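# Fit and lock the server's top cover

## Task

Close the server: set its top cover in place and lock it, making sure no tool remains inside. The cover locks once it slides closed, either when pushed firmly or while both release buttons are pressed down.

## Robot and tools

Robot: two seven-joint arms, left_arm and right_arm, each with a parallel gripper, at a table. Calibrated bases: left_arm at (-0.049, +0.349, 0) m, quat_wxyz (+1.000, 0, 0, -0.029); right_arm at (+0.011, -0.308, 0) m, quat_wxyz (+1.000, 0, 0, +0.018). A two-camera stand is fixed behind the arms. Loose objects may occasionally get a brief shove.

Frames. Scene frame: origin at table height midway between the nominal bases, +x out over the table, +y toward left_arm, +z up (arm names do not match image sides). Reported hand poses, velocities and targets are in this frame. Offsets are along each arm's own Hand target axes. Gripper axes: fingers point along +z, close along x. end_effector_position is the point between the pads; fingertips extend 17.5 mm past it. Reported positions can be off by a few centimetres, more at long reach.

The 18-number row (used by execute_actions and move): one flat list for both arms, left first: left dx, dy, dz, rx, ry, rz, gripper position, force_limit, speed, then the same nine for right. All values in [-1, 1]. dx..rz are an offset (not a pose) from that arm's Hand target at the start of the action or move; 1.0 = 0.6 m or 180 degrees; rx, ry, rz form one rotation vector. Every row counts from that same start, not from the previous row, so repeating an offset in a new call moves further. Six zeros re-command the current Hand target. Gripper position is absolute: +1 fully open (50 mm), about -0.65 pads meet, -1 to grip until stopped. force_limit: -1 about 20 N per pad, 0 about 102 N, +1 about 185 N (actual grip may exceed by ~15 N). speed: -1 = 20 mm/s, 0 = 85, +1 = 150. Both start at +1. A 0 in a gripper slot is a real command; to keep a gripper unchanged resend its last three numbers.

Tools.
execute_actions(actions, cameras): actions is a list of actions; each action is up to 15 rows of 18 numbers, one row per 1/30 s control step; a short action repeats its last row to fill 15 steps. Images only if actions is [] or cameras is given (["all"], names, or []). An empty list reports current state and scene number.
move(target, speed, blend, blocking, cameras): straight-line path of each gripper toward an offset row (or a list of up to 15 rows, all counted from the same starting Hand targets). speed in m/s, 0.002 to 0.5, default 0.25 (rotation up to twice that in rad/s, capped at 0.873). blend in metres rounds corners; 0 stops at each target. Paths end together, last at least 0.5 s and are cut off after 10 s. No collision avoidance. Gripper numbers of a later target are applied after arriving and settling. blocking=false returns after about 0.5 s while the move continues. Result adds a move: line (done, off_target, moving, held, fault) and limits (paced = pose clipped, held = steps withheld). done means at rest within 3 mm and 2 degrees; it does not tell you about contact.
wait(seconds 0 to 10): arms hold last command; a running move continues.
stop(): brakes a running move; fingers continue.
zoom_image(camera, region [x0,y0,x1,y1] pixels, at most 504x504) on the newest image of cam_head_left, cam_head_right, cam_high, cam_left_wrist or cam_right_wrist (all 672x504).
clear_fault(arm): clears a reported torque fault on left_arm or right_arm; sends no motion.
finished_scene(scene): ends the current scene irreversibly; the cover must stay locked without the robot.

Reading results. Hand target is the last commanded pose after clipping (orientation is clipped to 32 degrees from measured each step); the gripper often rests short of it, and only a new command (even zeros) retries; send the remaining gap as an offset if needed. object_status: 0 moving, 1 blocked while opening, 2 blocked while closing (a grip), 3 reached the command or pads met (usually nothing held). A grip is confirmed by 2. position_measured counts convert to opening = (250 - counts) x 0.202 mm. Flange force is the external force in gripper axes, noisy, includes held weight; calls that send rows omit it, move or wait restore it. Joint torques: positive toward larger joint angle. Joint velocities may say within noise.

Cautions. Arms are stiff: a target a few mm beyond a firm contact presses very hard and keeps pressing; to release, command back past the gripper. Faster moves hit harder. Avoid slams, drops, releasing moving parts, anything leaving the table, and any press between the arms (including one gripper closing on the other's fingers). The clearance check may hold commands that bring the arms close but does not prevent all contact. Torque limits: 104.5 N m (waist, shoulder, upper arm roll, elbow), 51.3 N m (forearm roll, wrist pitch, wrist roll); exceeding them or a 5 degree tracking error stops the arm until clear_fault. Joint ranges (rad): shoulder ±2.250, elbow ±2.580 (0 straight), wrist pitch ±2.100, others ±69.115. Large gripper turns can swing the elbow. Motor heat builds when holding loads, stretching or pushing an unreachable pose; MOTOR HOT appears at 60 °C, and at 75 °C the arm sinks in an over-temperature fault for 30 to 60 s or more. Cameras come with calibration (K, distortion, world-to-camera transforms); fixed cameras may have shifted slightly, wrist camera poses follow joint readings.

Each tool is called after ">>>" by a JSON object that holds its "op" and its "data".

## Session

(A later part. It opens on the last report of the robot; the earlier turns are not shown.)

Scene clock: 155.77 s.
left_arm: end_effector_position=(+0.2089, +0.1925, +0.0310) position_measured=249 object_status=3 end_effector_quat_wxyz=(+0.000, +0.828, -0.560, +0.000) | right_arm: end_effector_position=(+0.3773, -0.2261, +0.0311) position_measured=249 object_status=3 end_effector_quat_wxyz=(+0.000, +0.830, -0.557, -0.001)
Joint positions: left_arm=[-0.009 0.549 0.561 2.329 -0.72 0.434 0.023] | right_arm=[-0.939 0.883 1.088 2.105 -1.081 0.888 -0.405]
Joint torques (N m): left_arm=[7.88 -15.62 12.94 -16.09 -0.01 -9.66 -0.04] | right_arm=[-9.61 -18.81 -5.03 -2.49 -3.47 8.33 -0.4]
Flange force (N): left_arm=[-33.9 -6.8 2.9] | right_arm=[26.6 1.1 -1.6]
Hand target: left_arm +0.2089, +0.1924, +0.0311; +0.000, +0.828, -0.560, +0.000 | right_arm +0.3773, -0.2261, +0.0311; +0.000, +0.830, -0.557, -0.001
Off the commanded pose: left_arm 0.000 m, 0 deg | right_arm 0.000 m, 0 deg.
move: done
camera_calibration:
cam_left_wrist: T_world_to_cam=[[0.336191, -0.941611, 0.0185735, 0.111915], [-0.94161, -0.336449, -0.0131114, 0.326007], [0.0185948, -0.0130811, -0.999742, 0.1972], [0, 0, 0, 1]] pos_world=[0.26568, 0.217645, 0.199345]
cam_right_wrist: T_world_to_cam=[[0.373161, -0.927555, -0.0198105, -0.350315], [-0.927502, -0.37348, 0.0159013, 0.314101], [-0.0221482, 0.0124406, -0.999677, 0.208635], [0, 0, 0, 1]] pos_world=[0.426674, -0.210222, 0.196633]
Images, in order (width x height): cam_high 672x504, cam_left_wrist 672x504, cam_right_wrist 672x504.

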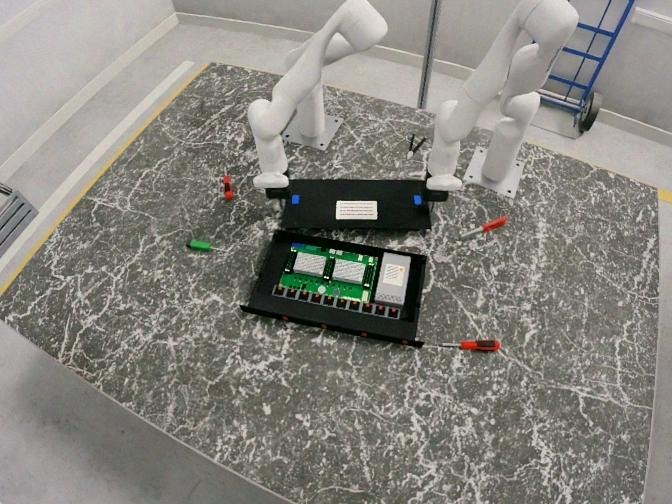

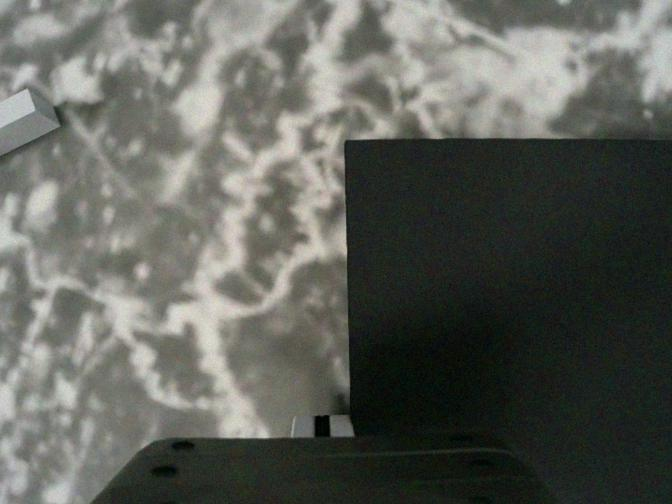

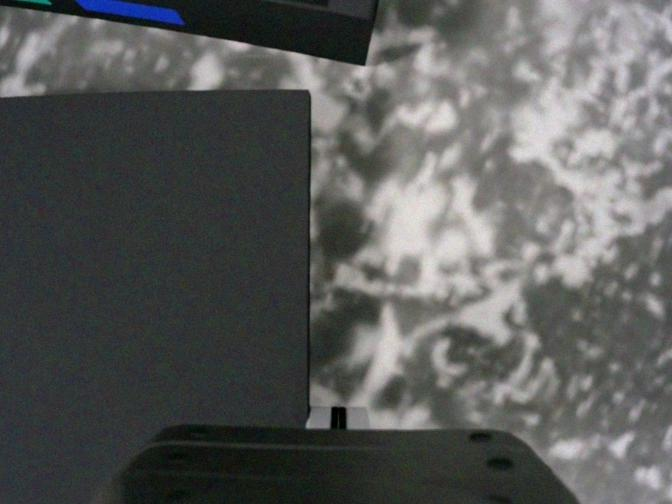

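>>> {"op": "move", "data": {"target": [[0,0,-0.09,0,0,0,-0.65,-1,-0.5,0,0,-0.09,0,0,0,-0.65,-1,-0.5],[0.0223,-0.2065,-0.09,0,0,0.0294,-0.65,-1,-0.5,0.0197,-0.1372,-0.09,0,0,0.0294,-0.65,-1,-0.5],[0.0477,-0.4123,-0.09,0,0,0.0589,-0.65,-1,-0.5,0.0365,-0.275,-0.09,0,0,0.0589,-0.65,-1,-0.5]], "speed": [0.05,0.08,0.08], "blend": [0,0.01,0], "cameras": ["all"]}}

>>> {"op": "zoom_image", "data": {"camera": "cam_left_wrist", "region": [300, 0, 480, 200]}}

>>> {"op": "zoom_image", "data": {"camera": "cam_right_wrist", "region": [180, 0, 340, 160]}}

Scene clock: 169.03 s.
left_arm: end_effector_position=(+0.4492, +0.2581, +0.0849) position_measured=249 object_status=3 end_effector_quat_wxyz=(+0.000, +0.773, -0.634, +0.000) | right_arm: end_effector_position=(+0.5383, -0.1837, +0.0849) position_measured=249 object_status=3 end_effector_quat_wxyz=(+0.000, +0.775, -0.631, -0.001)
Joint positions: left_arm=[-0.365 0.798 0.761 1.598 -0.625 1.004 -0.726] | right_arm=[-0.789 1.04 1.154 1.464 -0.969 1.274 -0.935]
Joint torques (N m): left_arm=[12.8 -19.84 18.27 -9.2 4.22 -5.59 0.08] | right_arm=[-11.13 -23.41 -0.96 -8.58 -6.08 3.54 0.12]
Flange force (N): left_arm=[-26.9 -1.0 2.5] | right_arm=[20.2 1.8 -1.4]
Hand target: left_arm +0.4492, +0.2579, +0.0849; +0.000, +0.773, -0.634, +0.000 | right_arm +0.5383, -0.1838, +0.0849; +0.000, +0.775, -0.631, +0.000
Off the commanded pose: left_arm 0.000 m, 0 deg | right_arm 0.000 m, 0 deg.
move: done
camera_calibration:
cam_left_wrist: T_world_to_cam=[[0.157394, -0.987363, 0.0184646, 0.184014], [-0.987409, -0.157646, -0.013096, 0.549471], [0.0158414, -0.0161709, -0.999744, 0.249411], [0, 0, 0, 1]] pos_world=[0.509639, 0.272344, 0.253145]
cam_right_wrist: T_world_to_cam=[[0.196088, -0.980388, -0.0197159, -0.284524], [-0.980392, -0.196409, 0.0159382, 0.539381], [-0.0194981, 0.0162041, -0.999679, 0.264825], [0, 0, 0, 1]] pos_world=[0.589761, -0.177296, 0.250534]

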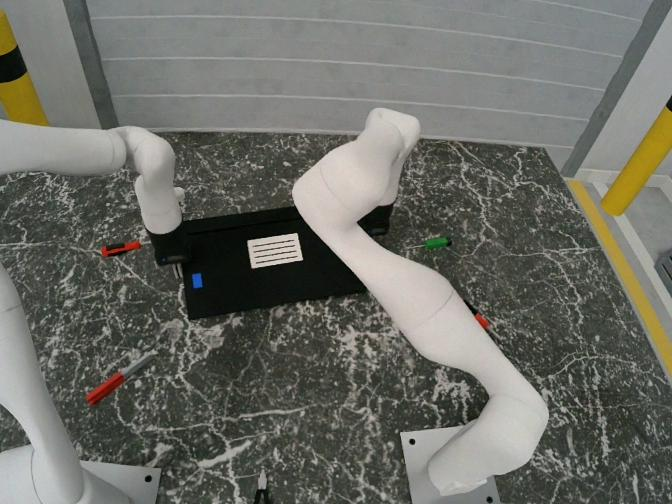

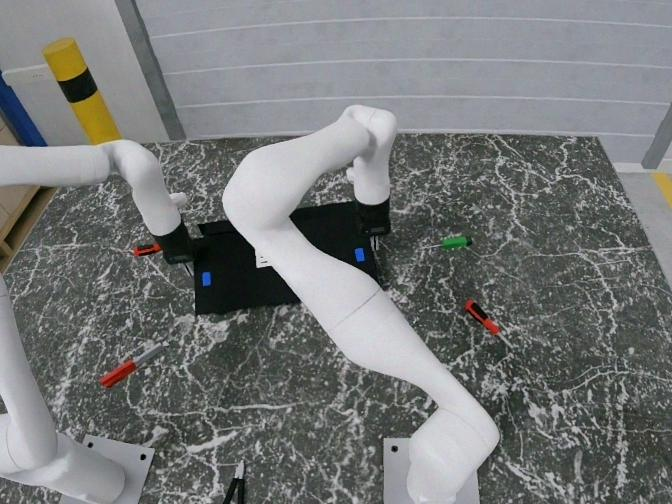

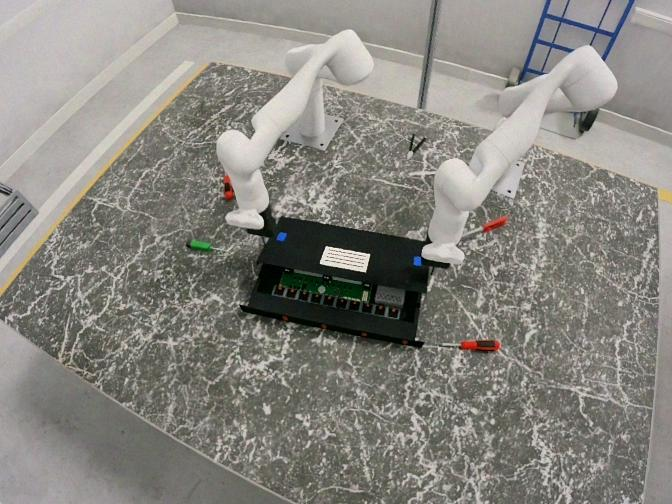

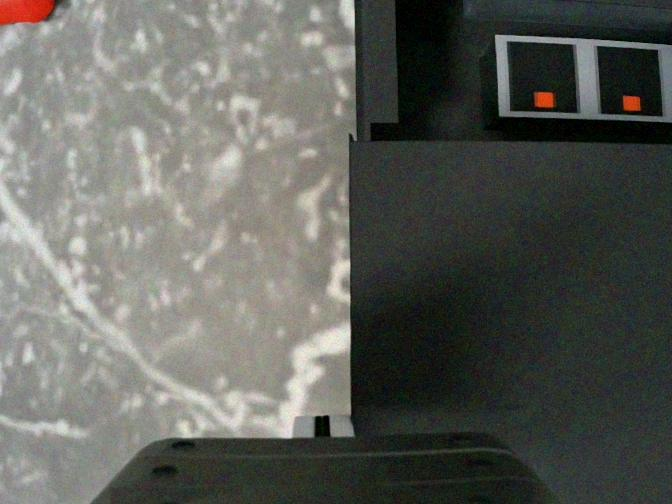

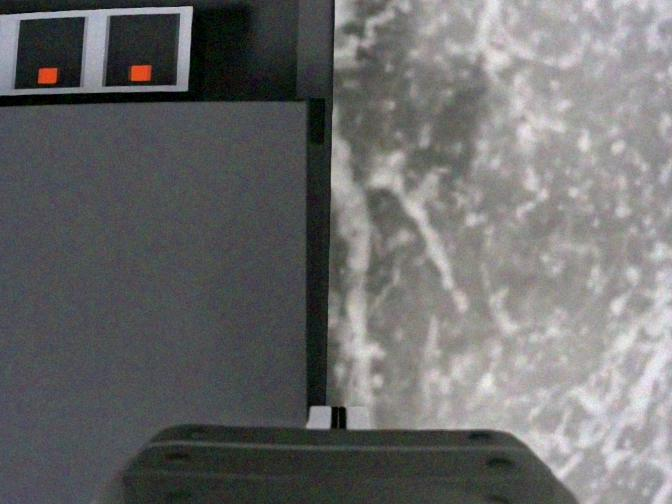

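Scaled by 2.520.

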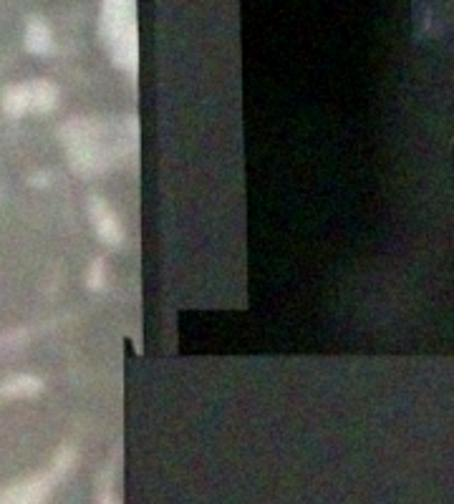

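Scaled by 3.150.

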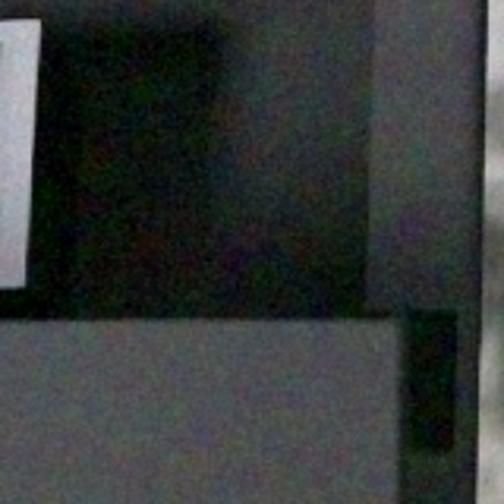

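>>> {"op": "move", "data": {"target": [0.0122,-0.068,0.02,0,0,0.003,-0.65,-1,-0.5,0.0112,-0.0613,0.02,0,0,0.003,-0.65,-1,-0.5], "speed": 0.06, "cameras": ["cam_left_wrist","cam_right_wrist"]}}

>>> {"op": "zoom_image", "data": {"camera": "cam_left_wrist", "region": [310, 20, 430, 160]}}

>>> {"op": "zoom_image", "data": {"camera": "cam_right_wrist", "region": [220, 0, 340, 140]}}

Scene clock: 189.43 s.
left_arm: end_effector_position=(+0.4906, +0.2589, +0.0728) position_measured=249 object_status=3 end_effector_quat_wxyz=(+0.000, +0.770, -0.638, +0.000) | right_arm: end_effector_position=(+0.5757, -0.1828, +0.0728) position_measured=249 object_status=3 end_effector_quat_wxyz=(+0.000, +0.772, -0.635, -0.001)
Joint positions: left_arm=[-0.33 0.888 0.744 1.447 -0.645 1.062 -0.778] | right_arm=[-0.712 1.104 1.128 1.317 -0.988 1.312 -0.992]
Joint torques (N m): left_arm=[20.32 -25.65 27.46 -16.33 6.09 -12.15 0.3] | right_arm=[-6.93 -25.48 3.45 -8.22 -3.94 1.49 0.05]
Flange force (N): left_arm=[-44.4 11.7 6.6] | right_arm=[11.8 2.1 1.7]
Hand target: left_arm +0.4906, +0.2587, +0.0729; +0.000, +0.770, -0.638, +0.000 | right_arm +0.5757, -0.1829, +0.0729; +0.000, +0.772, -0.635, -0.001
Off the commanded pose: left_arm 0.000 m, 0 deg | right_arm 0.000 m, 0 deg.
move: done
camera_calibration:
cam_left_wrist: T_world_to_cam=[[0.14807, -0.988806, 0.0183703, 0.183501], [-0.988854, -0.148319, -0.01302, 0.588601], [0.0155989, -0.0162377, -0.999746, 0.236912], [0, 0, 0, 1]] pos_world=[0.551173, 0.272594, 0.241145]
cam_right_wrist: T_world_to_cam=[[0.186847, -0.982189, -0.0198056, -0.286185], [-0.982198, -0.187171, 0.0159533, 0.579138], [-0.0193762, 0.0164722, -0.999677, 0.253423], [0, 0, 0, 1]] pos_world=[0.627212, -0.176864, 0.238433]
Images, in order (width x height): cam_left_wrist 672x504, cam_right_wrist 672x504.

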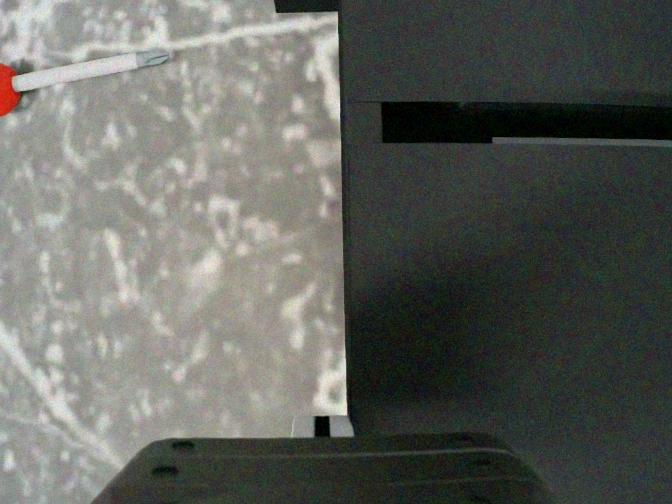

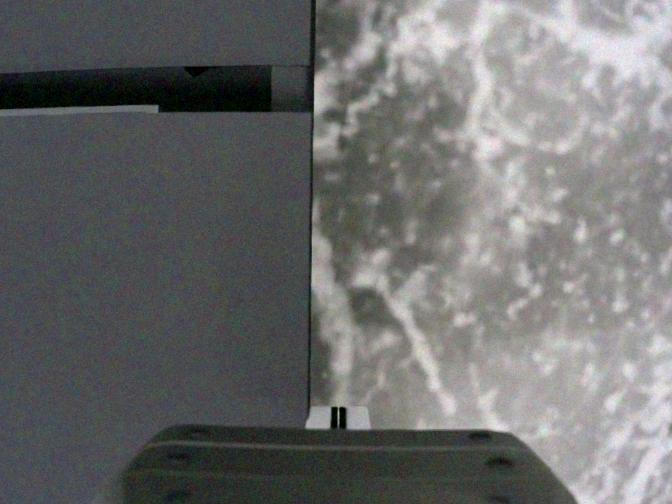

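Scaled by 3.600.

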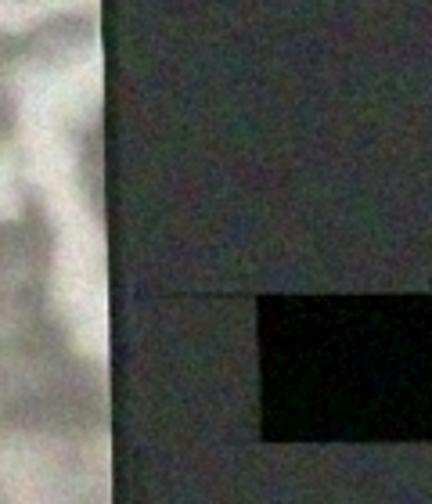

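Scaled by 3.600.

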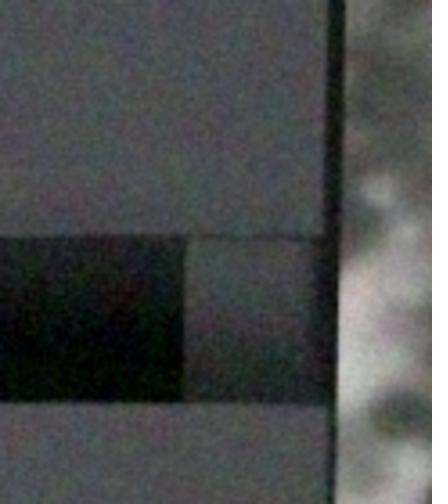

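>>> {"op": "wait", "data": {"seconds": 0, "cameras": ["cam_high","cam_head_left","cam_head_right"]}}

>>> {"op": "zoom_image", "data": {"camera": "cam_high", "region": [225, 200, 445, 360]}}

>>> {"op": "zoom_image", "data": {"camera": "cam_head_left", "region": [150, 190, 390, 330]}}

Scene clock: 206.23 s.
left_arm: end_effector_position=(+0.4906, +0.2587, +0.0729) position_measured=249 object_status=3 end_effector_quat_wxyz=(+0.000, +0.770, -0.638, +0.000) | right_arm: end_effector_position=(+0.5757, -0.1829, +0.0729) position_measured=249 object_status=3 end_effector_quat_wxyz=(+0.000, +0.772, -0.635, +0.000)
Joint positions: left_arm=[-0.33 0.887 0.744 1.446 -0.645 1.062 -0.778] | right_arm=[-0.712 1.104 1.128 1.317 -0.988 1.312 -0.992]
Joint torques (N m): left_arm=[21.01 -25.55 27.98 -16.01 6.46 -12.31 0.32] | right_arm=[-6.59 -25.47 3.78 -8.12 -3.8 1.33 0.06]
Flange force (N): left_arm=[-45.3 10.5 6.4] | right_arm=[11.2 1.9 1.7]
Hand target: left_arm +0.4906, +0.2587, +0.0729; +0.000, +0.770, -0.638, +0.000 | right_arm +0.5757, -0.1829, +0.0729; +0.000, +0.772, -0.635, +0.000
Tool commands: left_gripper/position=-0.65 left_gripper/force_limit=-1.0 left_gripper/speed=-0.5 right_gripper/position=-0.65 right_gripper/force_limit=-1.0 right_gripper/speed=-0.5
Off the commanded pose: left_arm 0.000 m, 0 deg | right_arm 0.000 m, 0 deg.
Images, in order (width x height): cam_head_left 672x504, cam_head_right 672x504, cam_high 672x504.

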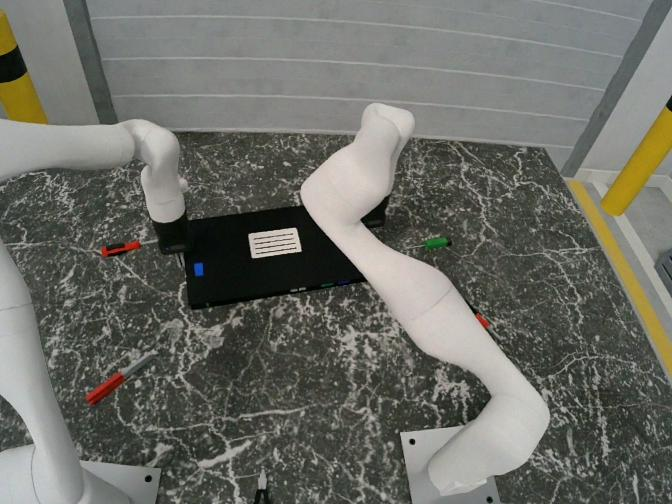

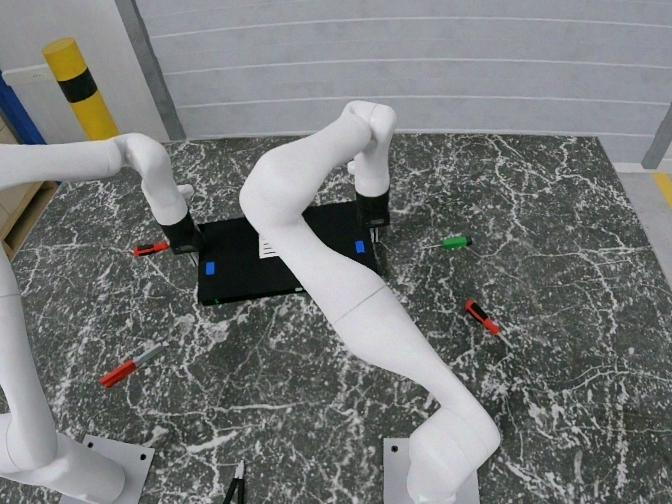

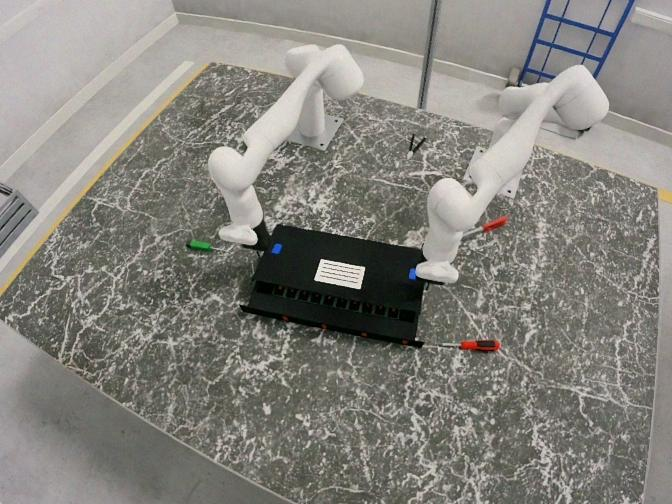

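Scaled by 2.291 from the camera's 672x504 image, which has a finer 960x720 frame.

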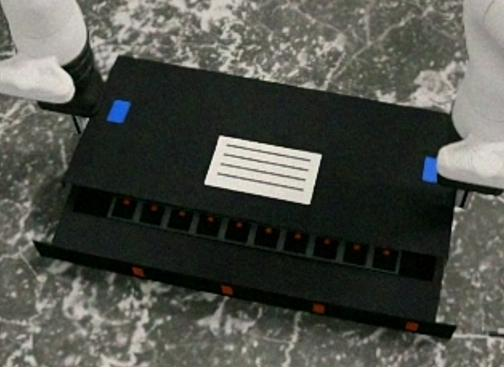

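Scaled by 2.100 from the camera's 672x504 image, which has a finer 960x720 frame.

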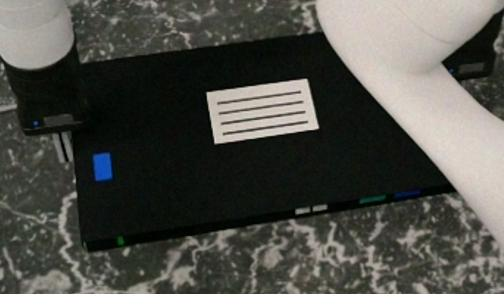

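>>> {"op": "move", "data": {"target": [-0.0022,0,-0.005,0,0,0,-0.65,-1,-0.5,-0.0022,0,-0.005,0,0,0,-0.65,-1,-0.5], "speed": 0.02, "cameras": ["cam_left_wrist","cam_right_wrist"]}}

>>> {"op": "zoom_image", "data": {"camera": "cam_left_wrist", "region": [310, 60, 430, 200]}}

>>> {"op": "zoom_image", "data": {"camera": "cam_right_wrist", "region": [220, 20, 340, 160]}}

Scene clock: 217.60 s.
left_arm: end_effector_position=(+0.4905, +0.2599, +0.0760) position_measured=249 object_status=3 end_effector_quat_wxyz=(+0.000, +0.770, -0.638, +0.000) | right_arm: end_effector_position=(+0.5755, -0.1817, +0.0759) position_measured=249 object_status=3 end_effector_quat_wxyz=(+0.000, +0.772, -0.635, +0.000)
Joint positions: left_arm=[-0.334 0.883 0.747 1.446 -0.642 1.067 -0.782] | right_arm=[-0.714 1.1 1.131 1.314 -0.985 1.317 -0.997]
Joint torques (N m): left_arm=[15.54 -23.04 21.26 -9.93 5.23 -6.5 0.07] | right_arm=[-12.98 -24.92 -1.99 -9.12 -6.65 3.48 0.13]
Flange force (N): left_arm=[-30.8 1.1 4.7] | right_arm=[22.1 1.5 -1.7]
Hand target: left_arm +0.4904, +0.2600, +0.0759; +0.000, +0.770, -0.638, +0.000 | right_arm +0.5755, -0.1816, +0.0759; +0.000, +0.772, -0.635, +0.000
Off the commanded pose: left_arm 0.000 m, 0 deg | right_arm 0.000 m, 0 deg.
move: done
camera_calibration:
cam_left_wrist: T_world_to_cam=[[0.147965, -0.988814, 0.0188096, 0.184513], [-0.988865, -0.148225, -0.0132597, 0.588645], [0.0158994, -0.0166382, -0.999735, 0.239974], [0, 0, 0, 1]] pos_world=[0.550974, 0.273694, 0.244245]
cam_right_wrist: T_world_to_cam=[[0.186757, -0.982213, -0.0194912, -0.28493], [-0.982217, -0.187073, 0.0159118, 0.579156], [-0.019275, 0.0161729, -0.999683, 0.256385], [0, 0, 0, 1]] pos_world=[0.627011, -0.175664, 0.241535]
Images, in order (width x height): cam_left_wrist 672x504, cam_right_wrist 672x504.

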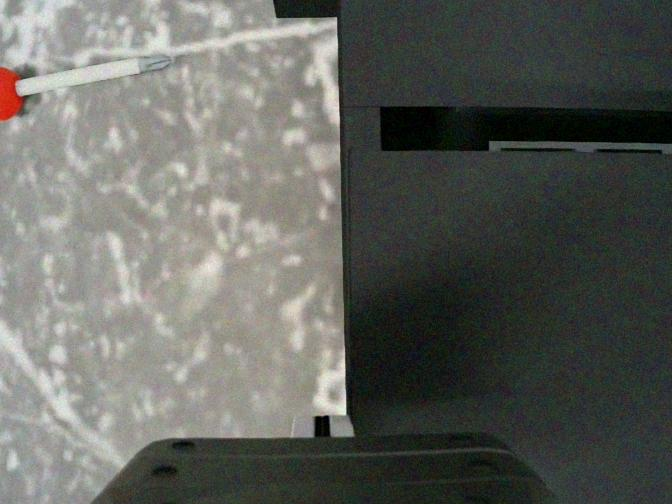

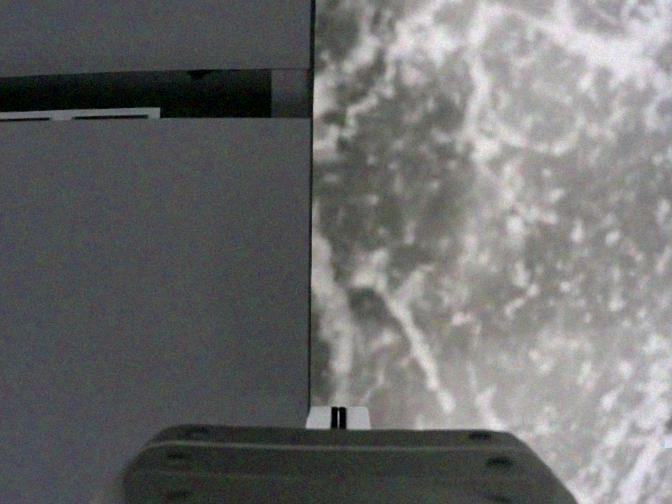

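Scaled by 3.600.

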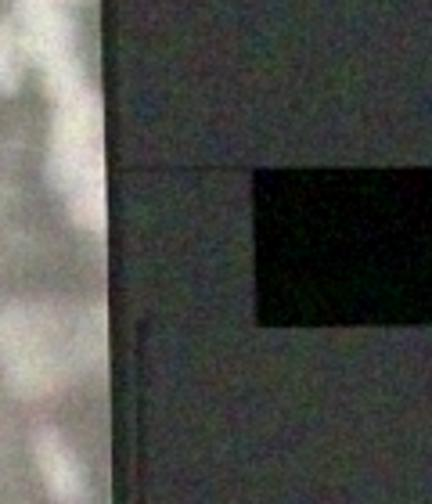

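Scaled by 3.600.

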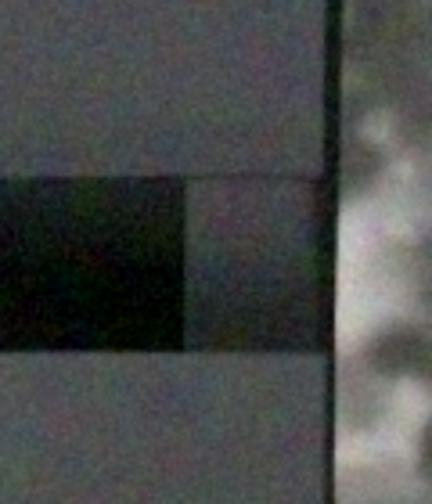

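>>> {"op": "move", "data": {"target": [[-0.0005,-0.005,0,0,0,-0.0018,-0.65,-1,-0.5,-0.0005,-0.009,0,0,0,-0.0018,-0.65,-1,-0.5],[-0.0005,-0.005,0.0217,0,0,-0.0018,-0.65,-1,-0.5,-0.0005,-0.009,0.0217,0,0,-0.0018,-0.65,-1,-0.5]], "speed": 0.02, "cameras": ["cam_left_wrist","cam_right_wrist","cam_high"]}}

>>> {"op": "zoom_image", "data": {"camera": "cam_high", "region": [225, 200, 445, 360]}}

>>> {"op": "zoom_image", "data": {"camera": "cam_left_wrist", "region": [310, 60, 430, 200]}}

>>> {"op": "zoom_image", "data": {"camera": "cam_right_wrist", "region": [220, 20, 340, 160]}}

Scene clock: 232.67 s.
left_arm: end_effector_position=(+0.4933, +0.2609, +0.0628) position_measured=249 object_status=3 end_effector_quat_wxyz=(+0.000, +0.772, -0.636, +0.000) | right_arm: end_effector_position=(+0.5807, -0.1803, +0.0628) position_measured=249 object_status=3 end_effector_quat_wxyz=(+0.000, +0.774, -0.633, +0.000)
Joint positions: left_arm=[-0.328 0.905 0.734 1.446 -0.654 1.045 -0.773] | right_arm=[-0.704 1.124 1.117 1.301 -0.998 1.304 -0.994]
Joint torques (N m): left_arm=[15.02 -22.47 20.61 -8.8 5.07 -5.99 0.06] | right_arm=[-14.04 -25.16 -2.93 -8.75 -6.78 4.2 0.18]
Flange force (N): left_arm=[-29.1 -0.1 3.3] | right_arm=[23.6 -0.4 -1.9]
Hand target: left_arm +0.4933, +0.2609, +0.0628; +0.000, +0.772, -0.636, +0.000 | right_arm +0.5807, -0.1803, +0.0628; +0.000, +0.774, -0.633, +0.000
Off the commanded pose: left_arm 0.000 m, 0 deg | right_arm 0.000 m, 0 deg.
move: done
camera_calibration:
cam_left_wrist: T_world_to_cam=[[0.153479, -0.987976, 0.0186261, 0.182323], [-0.988026, -0.153733, -0.0130592, 0.592406], [0.0157656, -0.0163988, -0.999741, 0.226863], [0, 0, 0, 1]] pos_world=[0.553754, 0.274923, 0.231144]
cam_right_wrist: T_world_to_cam=[[0.192376, -0.981126, -0.019575, -0.287837], [-0.981128, -0.192696, 0.0159788, 0.583036], [-0.0194492, 0.0161316, -0.999681, 0.243463], [0, 0, 0, 1]] pos_world=[0.632141, -0.173983, 0.228434]
Images, in order (width x height): cam_high 672x504, cam_left_wrist 672x504, cam_right_wrist 672x504.

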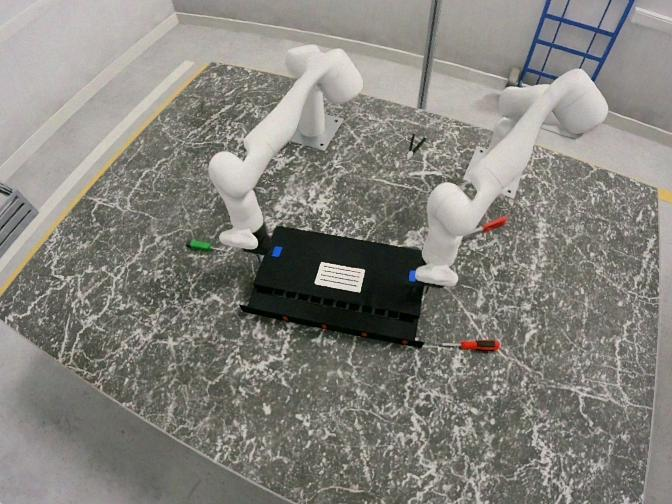

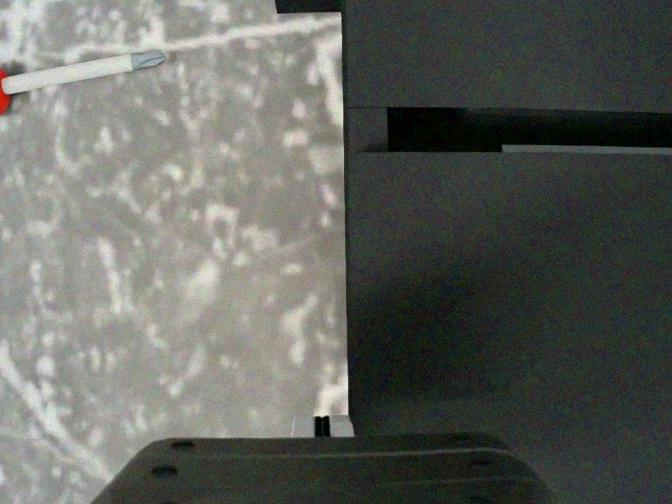

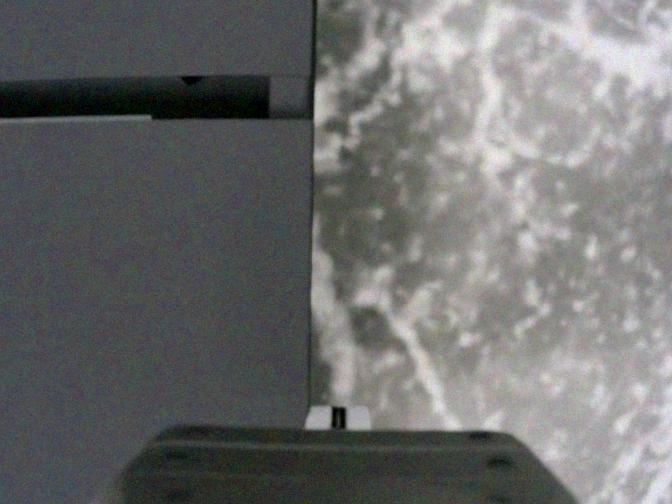

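Scaled by 2.291 from the camera's 672x504 image, which has a finer 960x720 frame.

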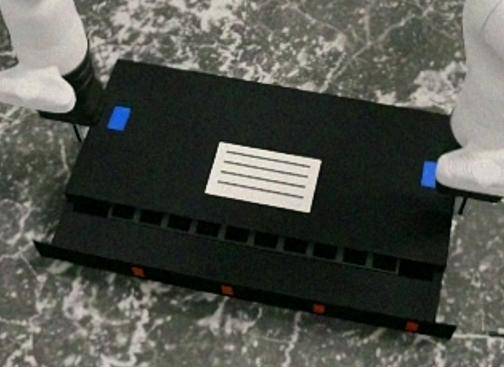

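Scaled by 3.600.

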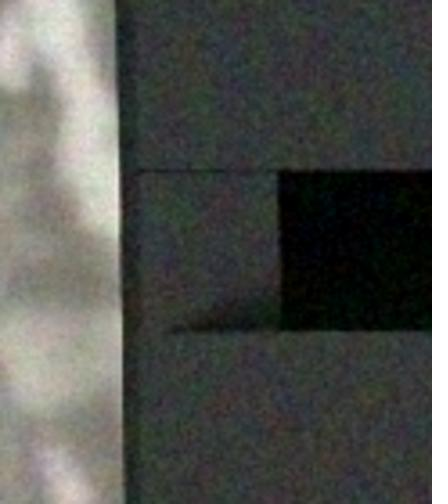

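Scaled by 3.600.

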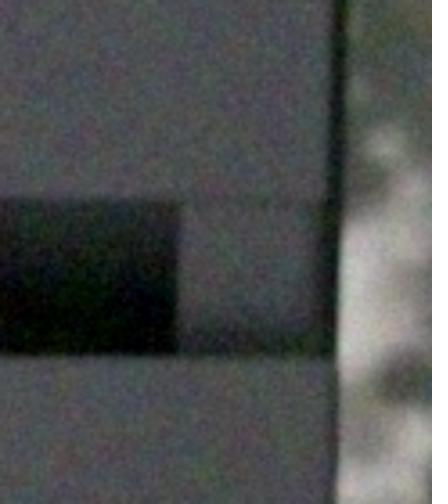

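>>> {"op": "move", "data": {"target": [0,0,0.0105,0,0,0,-0.65,-1,-0.5,0,0,0.0105,0,0,0,-0.65,-1,-0.5], "speed": 0.02}}

>>> {"op": "move", "data": {"target": [0,0,0.0053,0,0,0,-0.65,-1,-0.5,0,0,0.0053,0,0,0,-0.65,-1,-0.5], "speed": 0.02, "cameras": ["cam_left_wrist","cam_right_wrist","cam_high"]}}

Scene clock: 237.10 s.
left_arm: end_effector_position=(+0.4932, +0.2608, +0.0565) position_measured=249 object_status=3 end_effector_quat_wxyz=(+0.000, +0.772, -0.636, +0.000) | right_arm: end_effector_position=(+0.5807, -0.1803, +0.0565) position_measured=249 object_status=3 end_effector_quat_wxyz=(+0.000, +0.774, -0.633, +0.000)
Joint positions: left_arm=[-0.326 0.913 0.729 1.451 -0.66 1.033 -0.769] | right_arm=[-0.704 1.132 1.112 1.306 -1.005 1.293 -0.99]
Joint torques (N m): left_arm=[14.97 -22.48 20.62 -8.68 4.97 -6.06 0.05] | right_arm=[-13.98 -25.19 -2.95 -8.55 -6.56 4.35 0.2]
Flange force (N): left_arm=[-29.0 -0.2 3.1] | right_arm=[23.4 -0.9 -1.8]
Hand target: left_arm +0.4933, +0.2608, +0.0565; +0.000, +0.772, -0.636, +0.000 | right_arm +0.5807, -0.1803, +0.0565; +0.000, +0.774, -0.633, +0.000
Off the commanded pose: left_arm 0.000 m, 0 deg | right_arm 0.000 m, 0 deg.
move: done

Scene clock: 237.80 s.
left_arm: end_effector_position=(+0.4933, +0.2609, +0.0534) position_measured=249 object_status=3 end_effector_quat_wxyz=(+0.000, +0.772, -0.636, +0.000) | right_arm: end_effector_position=(+0.5807, -0.1803, +0.0534) position_measured=249 object_status=3 end_effector_quat_wxyz=(+0.000, +0.774, -0.633, +0.000)
Joint positions: left_arm=[-0.325 0.917 0.726 1.453 -0.663 1.026 -0.766] | right_arm=[-0.703 1.136 1.11 1.308 -1.008 1.288 -0.987]
Joint torques (N m): left_arm=[15.72 -16.84 19.23 -6.53 5.09 -6.52 0.1] | right_arm=[-13.74 -20.21 -5.36 -7.23 -6.53 4.09 0.18]
Flange force (N): left_arm=[-30.7 0.2 -8.6] | right_arm=[23.1 0.3 -11.9]
Hand target: left_arm +0.4933, +0.2609, +0.0534; +0.000, +0.772, -0.636, +0.000 | right_arm +0.5807, -0.1803, +0.0533; +0.000, +0.774, -0.633, -0.001
Off the commanded pose: left_arm 0.000 m, 0 deg | right_arm 0.000 m, 0 deg.
move: done
camera_calibration:
cam_left_wrist: T_world_to_cam=[[0.153594, -0.987958, 0.0186421, 0.182426], [-0.988007, -0.153849, -0.0131552, 0.592326], [0.0158649, -0.016398, -0.99974, 0.21741], [0, 0, 0, 1]] pos_world=[0.553753, 0.274924, 0.221745]
cam_right_wrist: T_world_to_cam=[[0.192377, -0.981126, -0.019575, -0.288023], [-0.981128, -0.192696, 0.0159788, 0.583187], [-0.0194492, 0.0161316, -0.999681, 0.233966], [0, 0, 0, 1]] pos_world=[0.632141, -0.173983, 0.218934]
Images, in order (width x height): cam_high 672x504, cam_left_wrist 672x504, cam_right_wrist 672x504.

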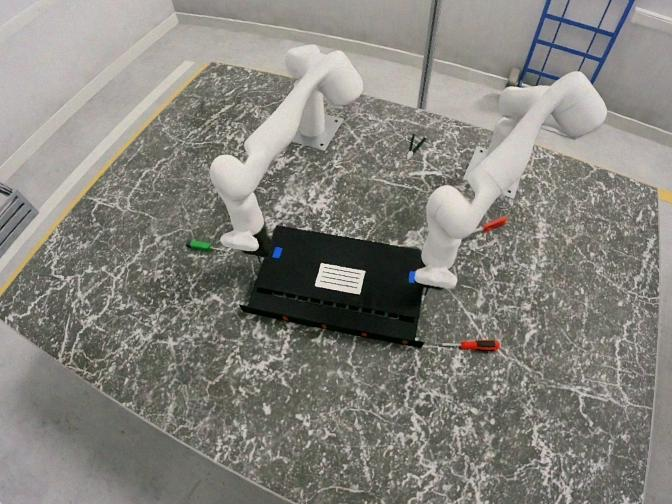

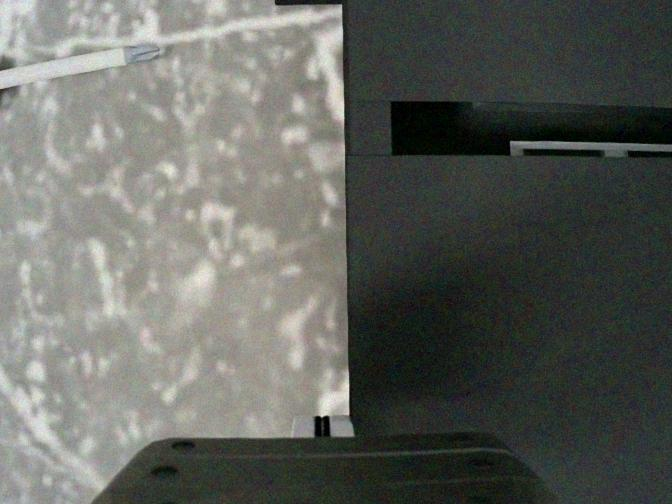

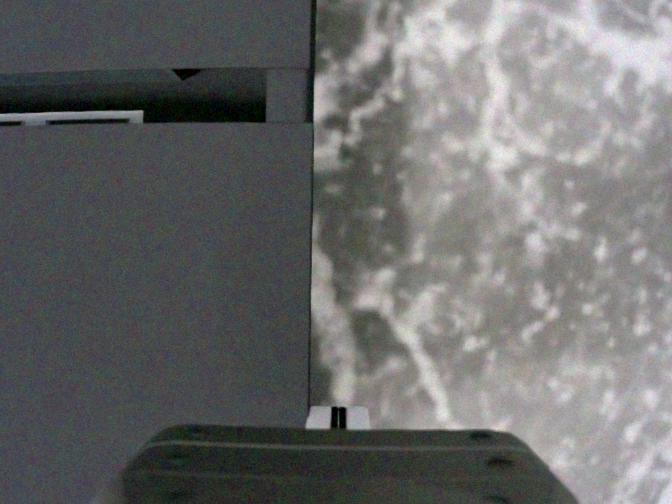

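>>> {"op": "move", "data": {"target": [0,-0.0025,0,0,0,0,-0.65,-1,-0.5,0,-0.0025,0,0,0,0,-0.65,-1,-0.5], "speed": 0.02}}

>>> {"op": "move", "data": {"target": [0,-0.0025,0,0,0,0,-0.65,-1,-0.5,0,-0.0025,0,0,0,0,-0.65,-1,-0.5], "speed": 0.02}}

Scene clock: 241.90 s.
left_arm: end_effector_position=(+0.4947, +0.2611, +0.0533) position_measured=249 object_status=3 end_effector_quat_wxyz=(+0.000, +0.772, -0.636, +0.000) | right_arm: end_effector_position=(+0.5821, -0.1800, +0.0533) position_measured=249 object_status=3 end_effector_quat_wxyz=(+0.000, +0.774, -0.633, +0.000)
Joint positions: left_arm=[-0.324 0.92 0.726 1.447 -0.663 1.029 -0.769] | right_arm=[-0.701 1.138 1.109 1.302 -1.008 1.29 -0.991]
Joint torques (N m): left_arm=[15 -20.93 20.1 -10.04 4.4 -7.64 0.16] | right_arm=[-13.76 -24.93 -2.93 -9.72 -7.2 3.21 0.17]
Flange force (N): left_arm=[-31.0 4.8 -2.4] | right_arm=[23.1 3.5 -4.0]
Hand target: left_arm +0.4947, +0.2611, +0.0534; +0.000, +0.772, -0.636, +0.000 | right_arm +0.5821, -0.1800, +0.0533; +0.000, +0.774, -0.633, +0.000
Off the commanded pose: left_arm 0.000 m, 0 deg | right_arm 0.000 m, 0 deg.
move: done

Scene clock: 242.60 s.
left_arm: end_effector_position=(+0.4962, +0.2614, +0.0534) position_measured=249 object_status=3 end_effector_quat_wxyz=(+0.000, +0.772, -0.636, +0.000) | right_arm: end_effector_position=(+0.5836, -0.1797, +0.0534) position_measured=249 object_status=3 end_effector_quat_wxyz=(+0.000, +0.774, -0.633, +0.000)
Joint positions: left_arm=[-0.324 0.922 0.726 1.441 -0.663 1.032 -0.772] | right_arm=[-0.698 1.14 1.109 1.295 -1.008 1.293 -0.994]
Joint torques (N m): left_arm=[15.05 -21.24 20.1 -9.98 4.52 -7.56 0.26] | right_arm=[-13.71 -25.01 -2.91 -9.72 -7.15 3.13 0.16]
Flange force (N): left_arm=[-31.1 4.2 -1.9] | right_arm=[23.0 3.4 -4.0]
Hand target: left_arm +0.4962, +0.2614, +0.0534; +0.000, +0.772, -0.636, +0.000 | right_arm +0.5836, -0.1797, +0.0534; +0.000, +0.774, -0.633, +0.000
Off the commanded pose: left_arm 0.000 m, 0 deg | right_arm 0.000 m, 0 deg.
move: done

>>> {"op": "move", "data": {"target": [0,0,0.0025,0,0,0,-0.65,-1,-0.5,0,0,0.0025,0,0,0,-0.65,-1,-0.5], "speed": 0.02}}

>>> {"op": "move", "data": {"target": [0,-0.0033,0,0,0,0,-0.65,-1,-0.5,0,-0.0033,0,0,0,0,-0.65,-1,-0.5], "speed": 0.02, "cameras": ["cam_left_wrist","cam_right_wrist"]}}

Scene clock: 247.47 s.
left_arm: end_effector_position=(+0.4962, +0.2614, +0.0519) position_measured=249 object_status=3 end_effector_quat_wxyz=(+0.000, +0.772, -0.636, +0.000) | right_arm: end_effector_position=(+0.5836, -0.1797, +0.0519) position_measured=249 object_status=3 end_effector_quat_wxyz=(+0.000, +0.774, -0.633, +0.000)
Joint positions: left_arm=[-0.323 0.924 0.724 1.442 -0.665 1.029 -0.771] | right_arm=[-0.698 1.142 1.108 1.296 -1.01 1.29 -0.993]
Joint torques (N m): left_arm=[16.02 -16.99 19.36 -6.12 5.29 -6.29 0.09] | right_arm=[-14.01 -20.49 -5.34 -7.33 -6.57 4.1 0.2]
Flange force (N): left_arm=[-30.8 -0.6 -8.2] | right_arm=[23.4 0.0 -11.6]
Hand target: left_arm +0.4962, +0.2614, +0.0519; +0.000, +0.772, -0.636, +0.000 | right_arm +0.5836, -0.1797, +0.0519; +0.000, +0.774, -0.633, +0.000
Off the commanded pose: left_arm 0.000 m, 0 deg | right_arm 0.000 m, 0 deg.
move: done

Scene clock: 248.17 s.
left_arm: end_effector_position=(+0.4981, +0.2618, +0.0518) position_measured=249 object_status=3 end_effector_quat_wxyz=(+0.000, +0.772, -0.636, +0.000) | right_arm: end_effector_position=(+0.5855, -0.1792, +0.0518) position_measured=249 object_status=3 end_effector_quat_wxyz=(+0.000, +0.774, -0.633, -0.001)
Joint positions: left_arm=[-0.323 0.928 0.724 1.434 -0.665 1.033 -0.774] | right_arm=[-0.695 1.144 1.107 1.287 -1.01 1.293 -0.997]
Joint torques (N m): left_arm=[15.14 -21.58 20.32 -9.73 4.59 -7.28 0.22] | right_arm=[-13.89 -25.53 -2.81 -9.62 -7.08 3.4 0.18]
Flange force (N): left_arm=[-30.8 3.7 -1.0] | right_arm=[23.2 2.4 -2.8]
Hand target: left_arm +0.4981, +0.2618, +0.0519; +0.000, +0.772, -0.636, +0.000 | right_arm +0.5855, -0.1793, +0.0518; +0.000, +0.774, -0.633, -0.001
Off the commanded pose: left_arm 0.000 m, 0 deg | right_arm 0.000 m, 0 deg.
move: done
camera_calibration:
cam_left_wrist: T_world_to_cam=[[0.153576, -0.987961, 0.0186266, 0.182706], [-0.988011, -0.15383, -0.0130568, 0.597275], [0.015765, -0.0163981, -0.999741, 0.215805], [0, 0, 0, 1]] pos_world=[0.558653, 0.275924, 0.220144]
cam_right_wrist: T_world_to_cam=[[0.192376, -0.981124, -0.0196731, -0.287992], [-0.981129, -0.192697, 0.0159595, 0.588216], [-0.0194492, 0.0162316, -0.999679, 0.232562], [0, 0, 0, 1]] pos_world=[0.637041, -0.172983, 0.217434]
Images, in order (width x height): cam_left_wrist 672x504, cam_right_wrist 672x504.

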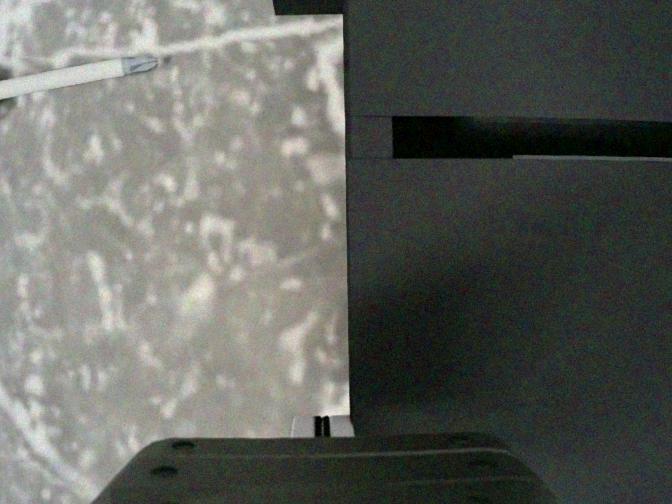

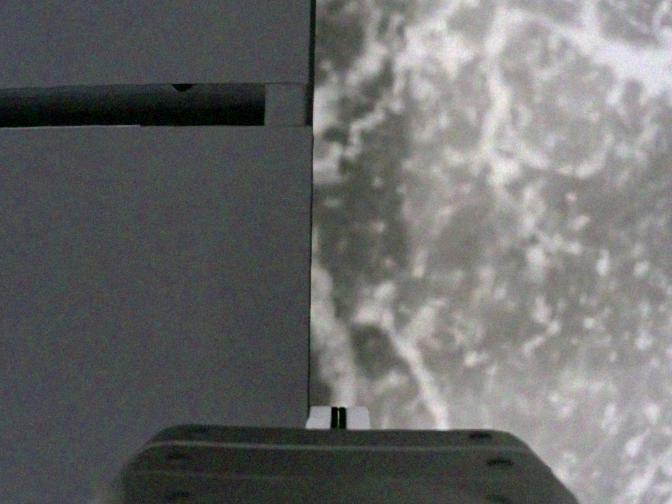

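>>> {"op": "move", "data": {"target": [0,-0.0083,0,0,0,0,-0.65,-1,-0.5,0,-0.0083,0,0,0,0,-0.65,-1,-0.5], "speed": 0.02, "cameras": ["cam_left_wrist","cam_right_wrist","cam_high","cam_head_left"]}}

>>> {"op": "zoom_image", "data": {"camera": "cam_high", "region": [225, 200, 445, 360]}}

>>> {"op": "zoom_image", "data": {"camera": "cam_head_left", "region": [160, 190, 390, 320]}}

Scene clock: 255.63 s.
left_arm: end_effector_position=(+0.5030, +0.2627, +0.0519) position_measured=249 object_status=3 end_effector_quat_wxyz=(+0.000, +0.772, -0.636, +0.000) | right_arm: end_effector_position=(+0.5904, -0.1783, +0.0518) position_measured=249 object_status=3 end_effector_quat_wxyz=(+0.000, +0.774, -0.633, -0.001)
Joint positions: left_arm=[-0.321 0.936 0.724 1.414 -0.665 1.044 -0.783] | right_arm=[-0.686 1.151 1.106 1.263 -1.01 1.302 -1.008]
Joint torques (N m): left_arm=[14.24 -23.25 19.99 -11.7 3.97 -7.97 0.37] | right_arm=[-14.15 -26.08 -2.64 -11.95 -8.47 1.48 0.05]
Flange force (N): left_arm=[-30.4 7.5 0.3] | right_arm=[23.8 9.6 -4.8]
Hand target: left_arm +0.5030, +0.2628, +0.0519; +0.000, +0.772, -0.636, +0.000 | right_arm +0.5904, -0.1783, +0.0518; +0.000, +0.774, -0.633, +0.000
Off the commanded pose: left_arm 0.000 m, 0 deg | right_arm 0.000 m, 0 deg.
move: done
camera_calibration:
cam_left_wrist: T_world_to_cam=[[0.153595, -0.987956, 0.0187255, 0.182809], [-0.988008, -0.15385, -0.013041, 0.602255], [0.0157648, -0.0164979, -0.99974, 0.215769], [0, 0, 0, 1]] pos_world=[0.563553, 0.276824, 0.220144]
cam_right_wrist: T_world_to_cam=[[0.192376, -0.981126, -0.019575, -0.287975], [-0.981128, -0.192696, 0.0159788, 0.593212], [-0.0194492, 0.0161316, -0.999681, 0.232625], [0, 0, 0, 1]] pos_world=[0.641941, -0.171983, 0.217434]
Images, in order (width x height): cam_head_left 672x504, cam_high 672x504, cam_left_wrist 672x504, cam_right_wrist 672x504.

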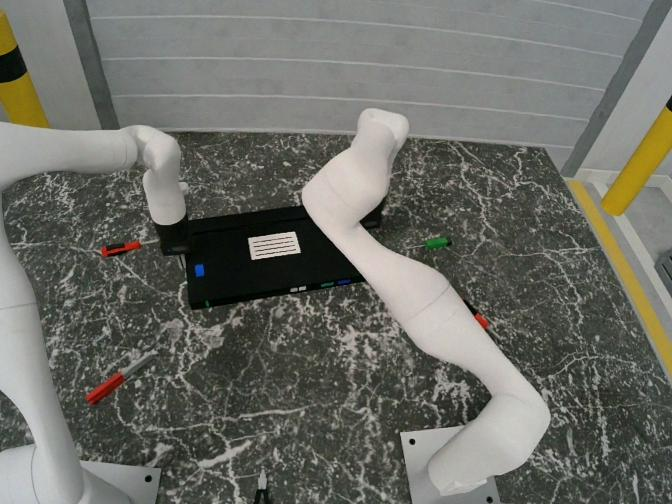

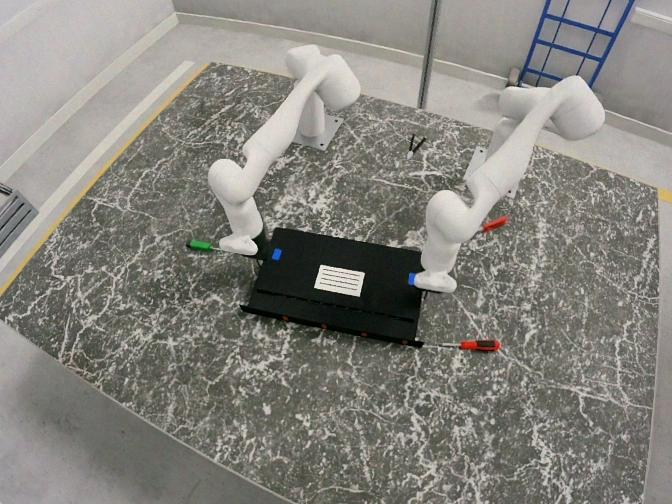

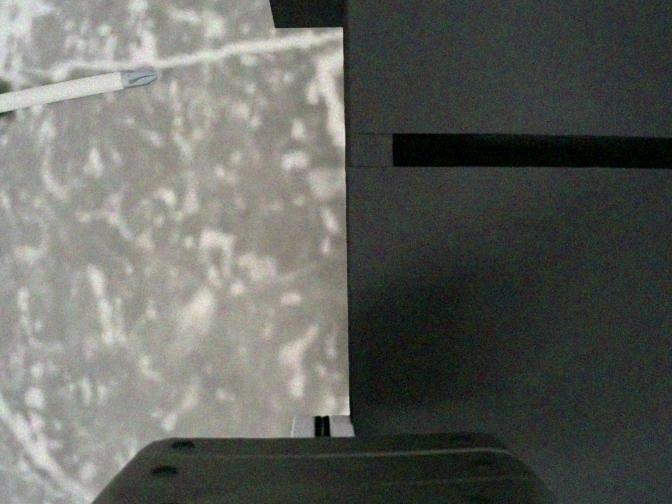

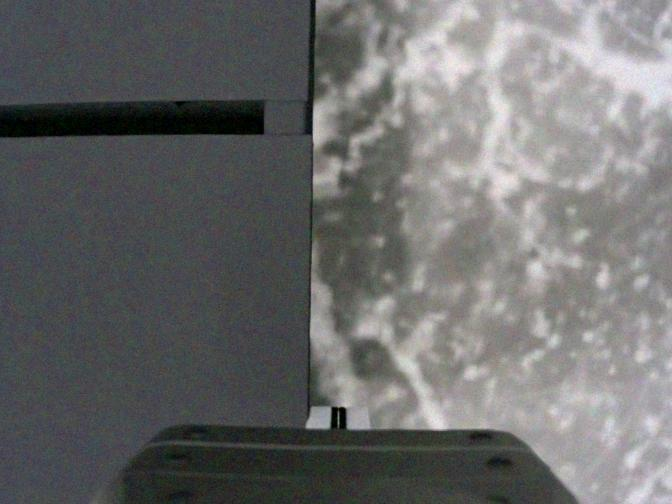

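Scaled by 2.291 from the camera's 672x504 image, which has a finer 960x720 frame.

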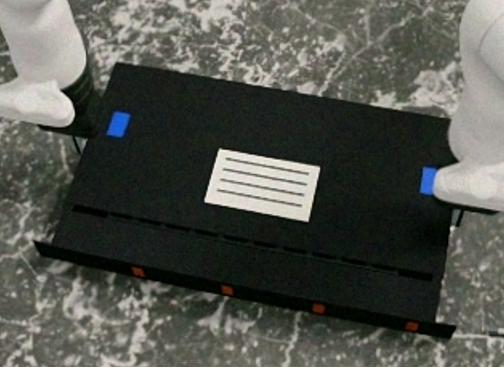

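Scaled by 2.191 from the camera's 672x504 image, which has a finer 960x720 frame.

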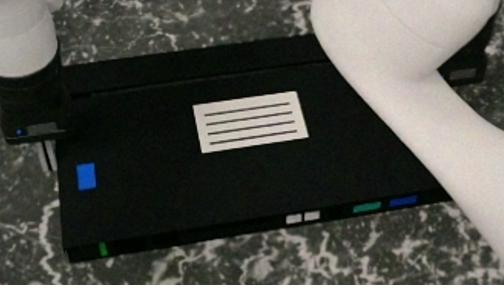

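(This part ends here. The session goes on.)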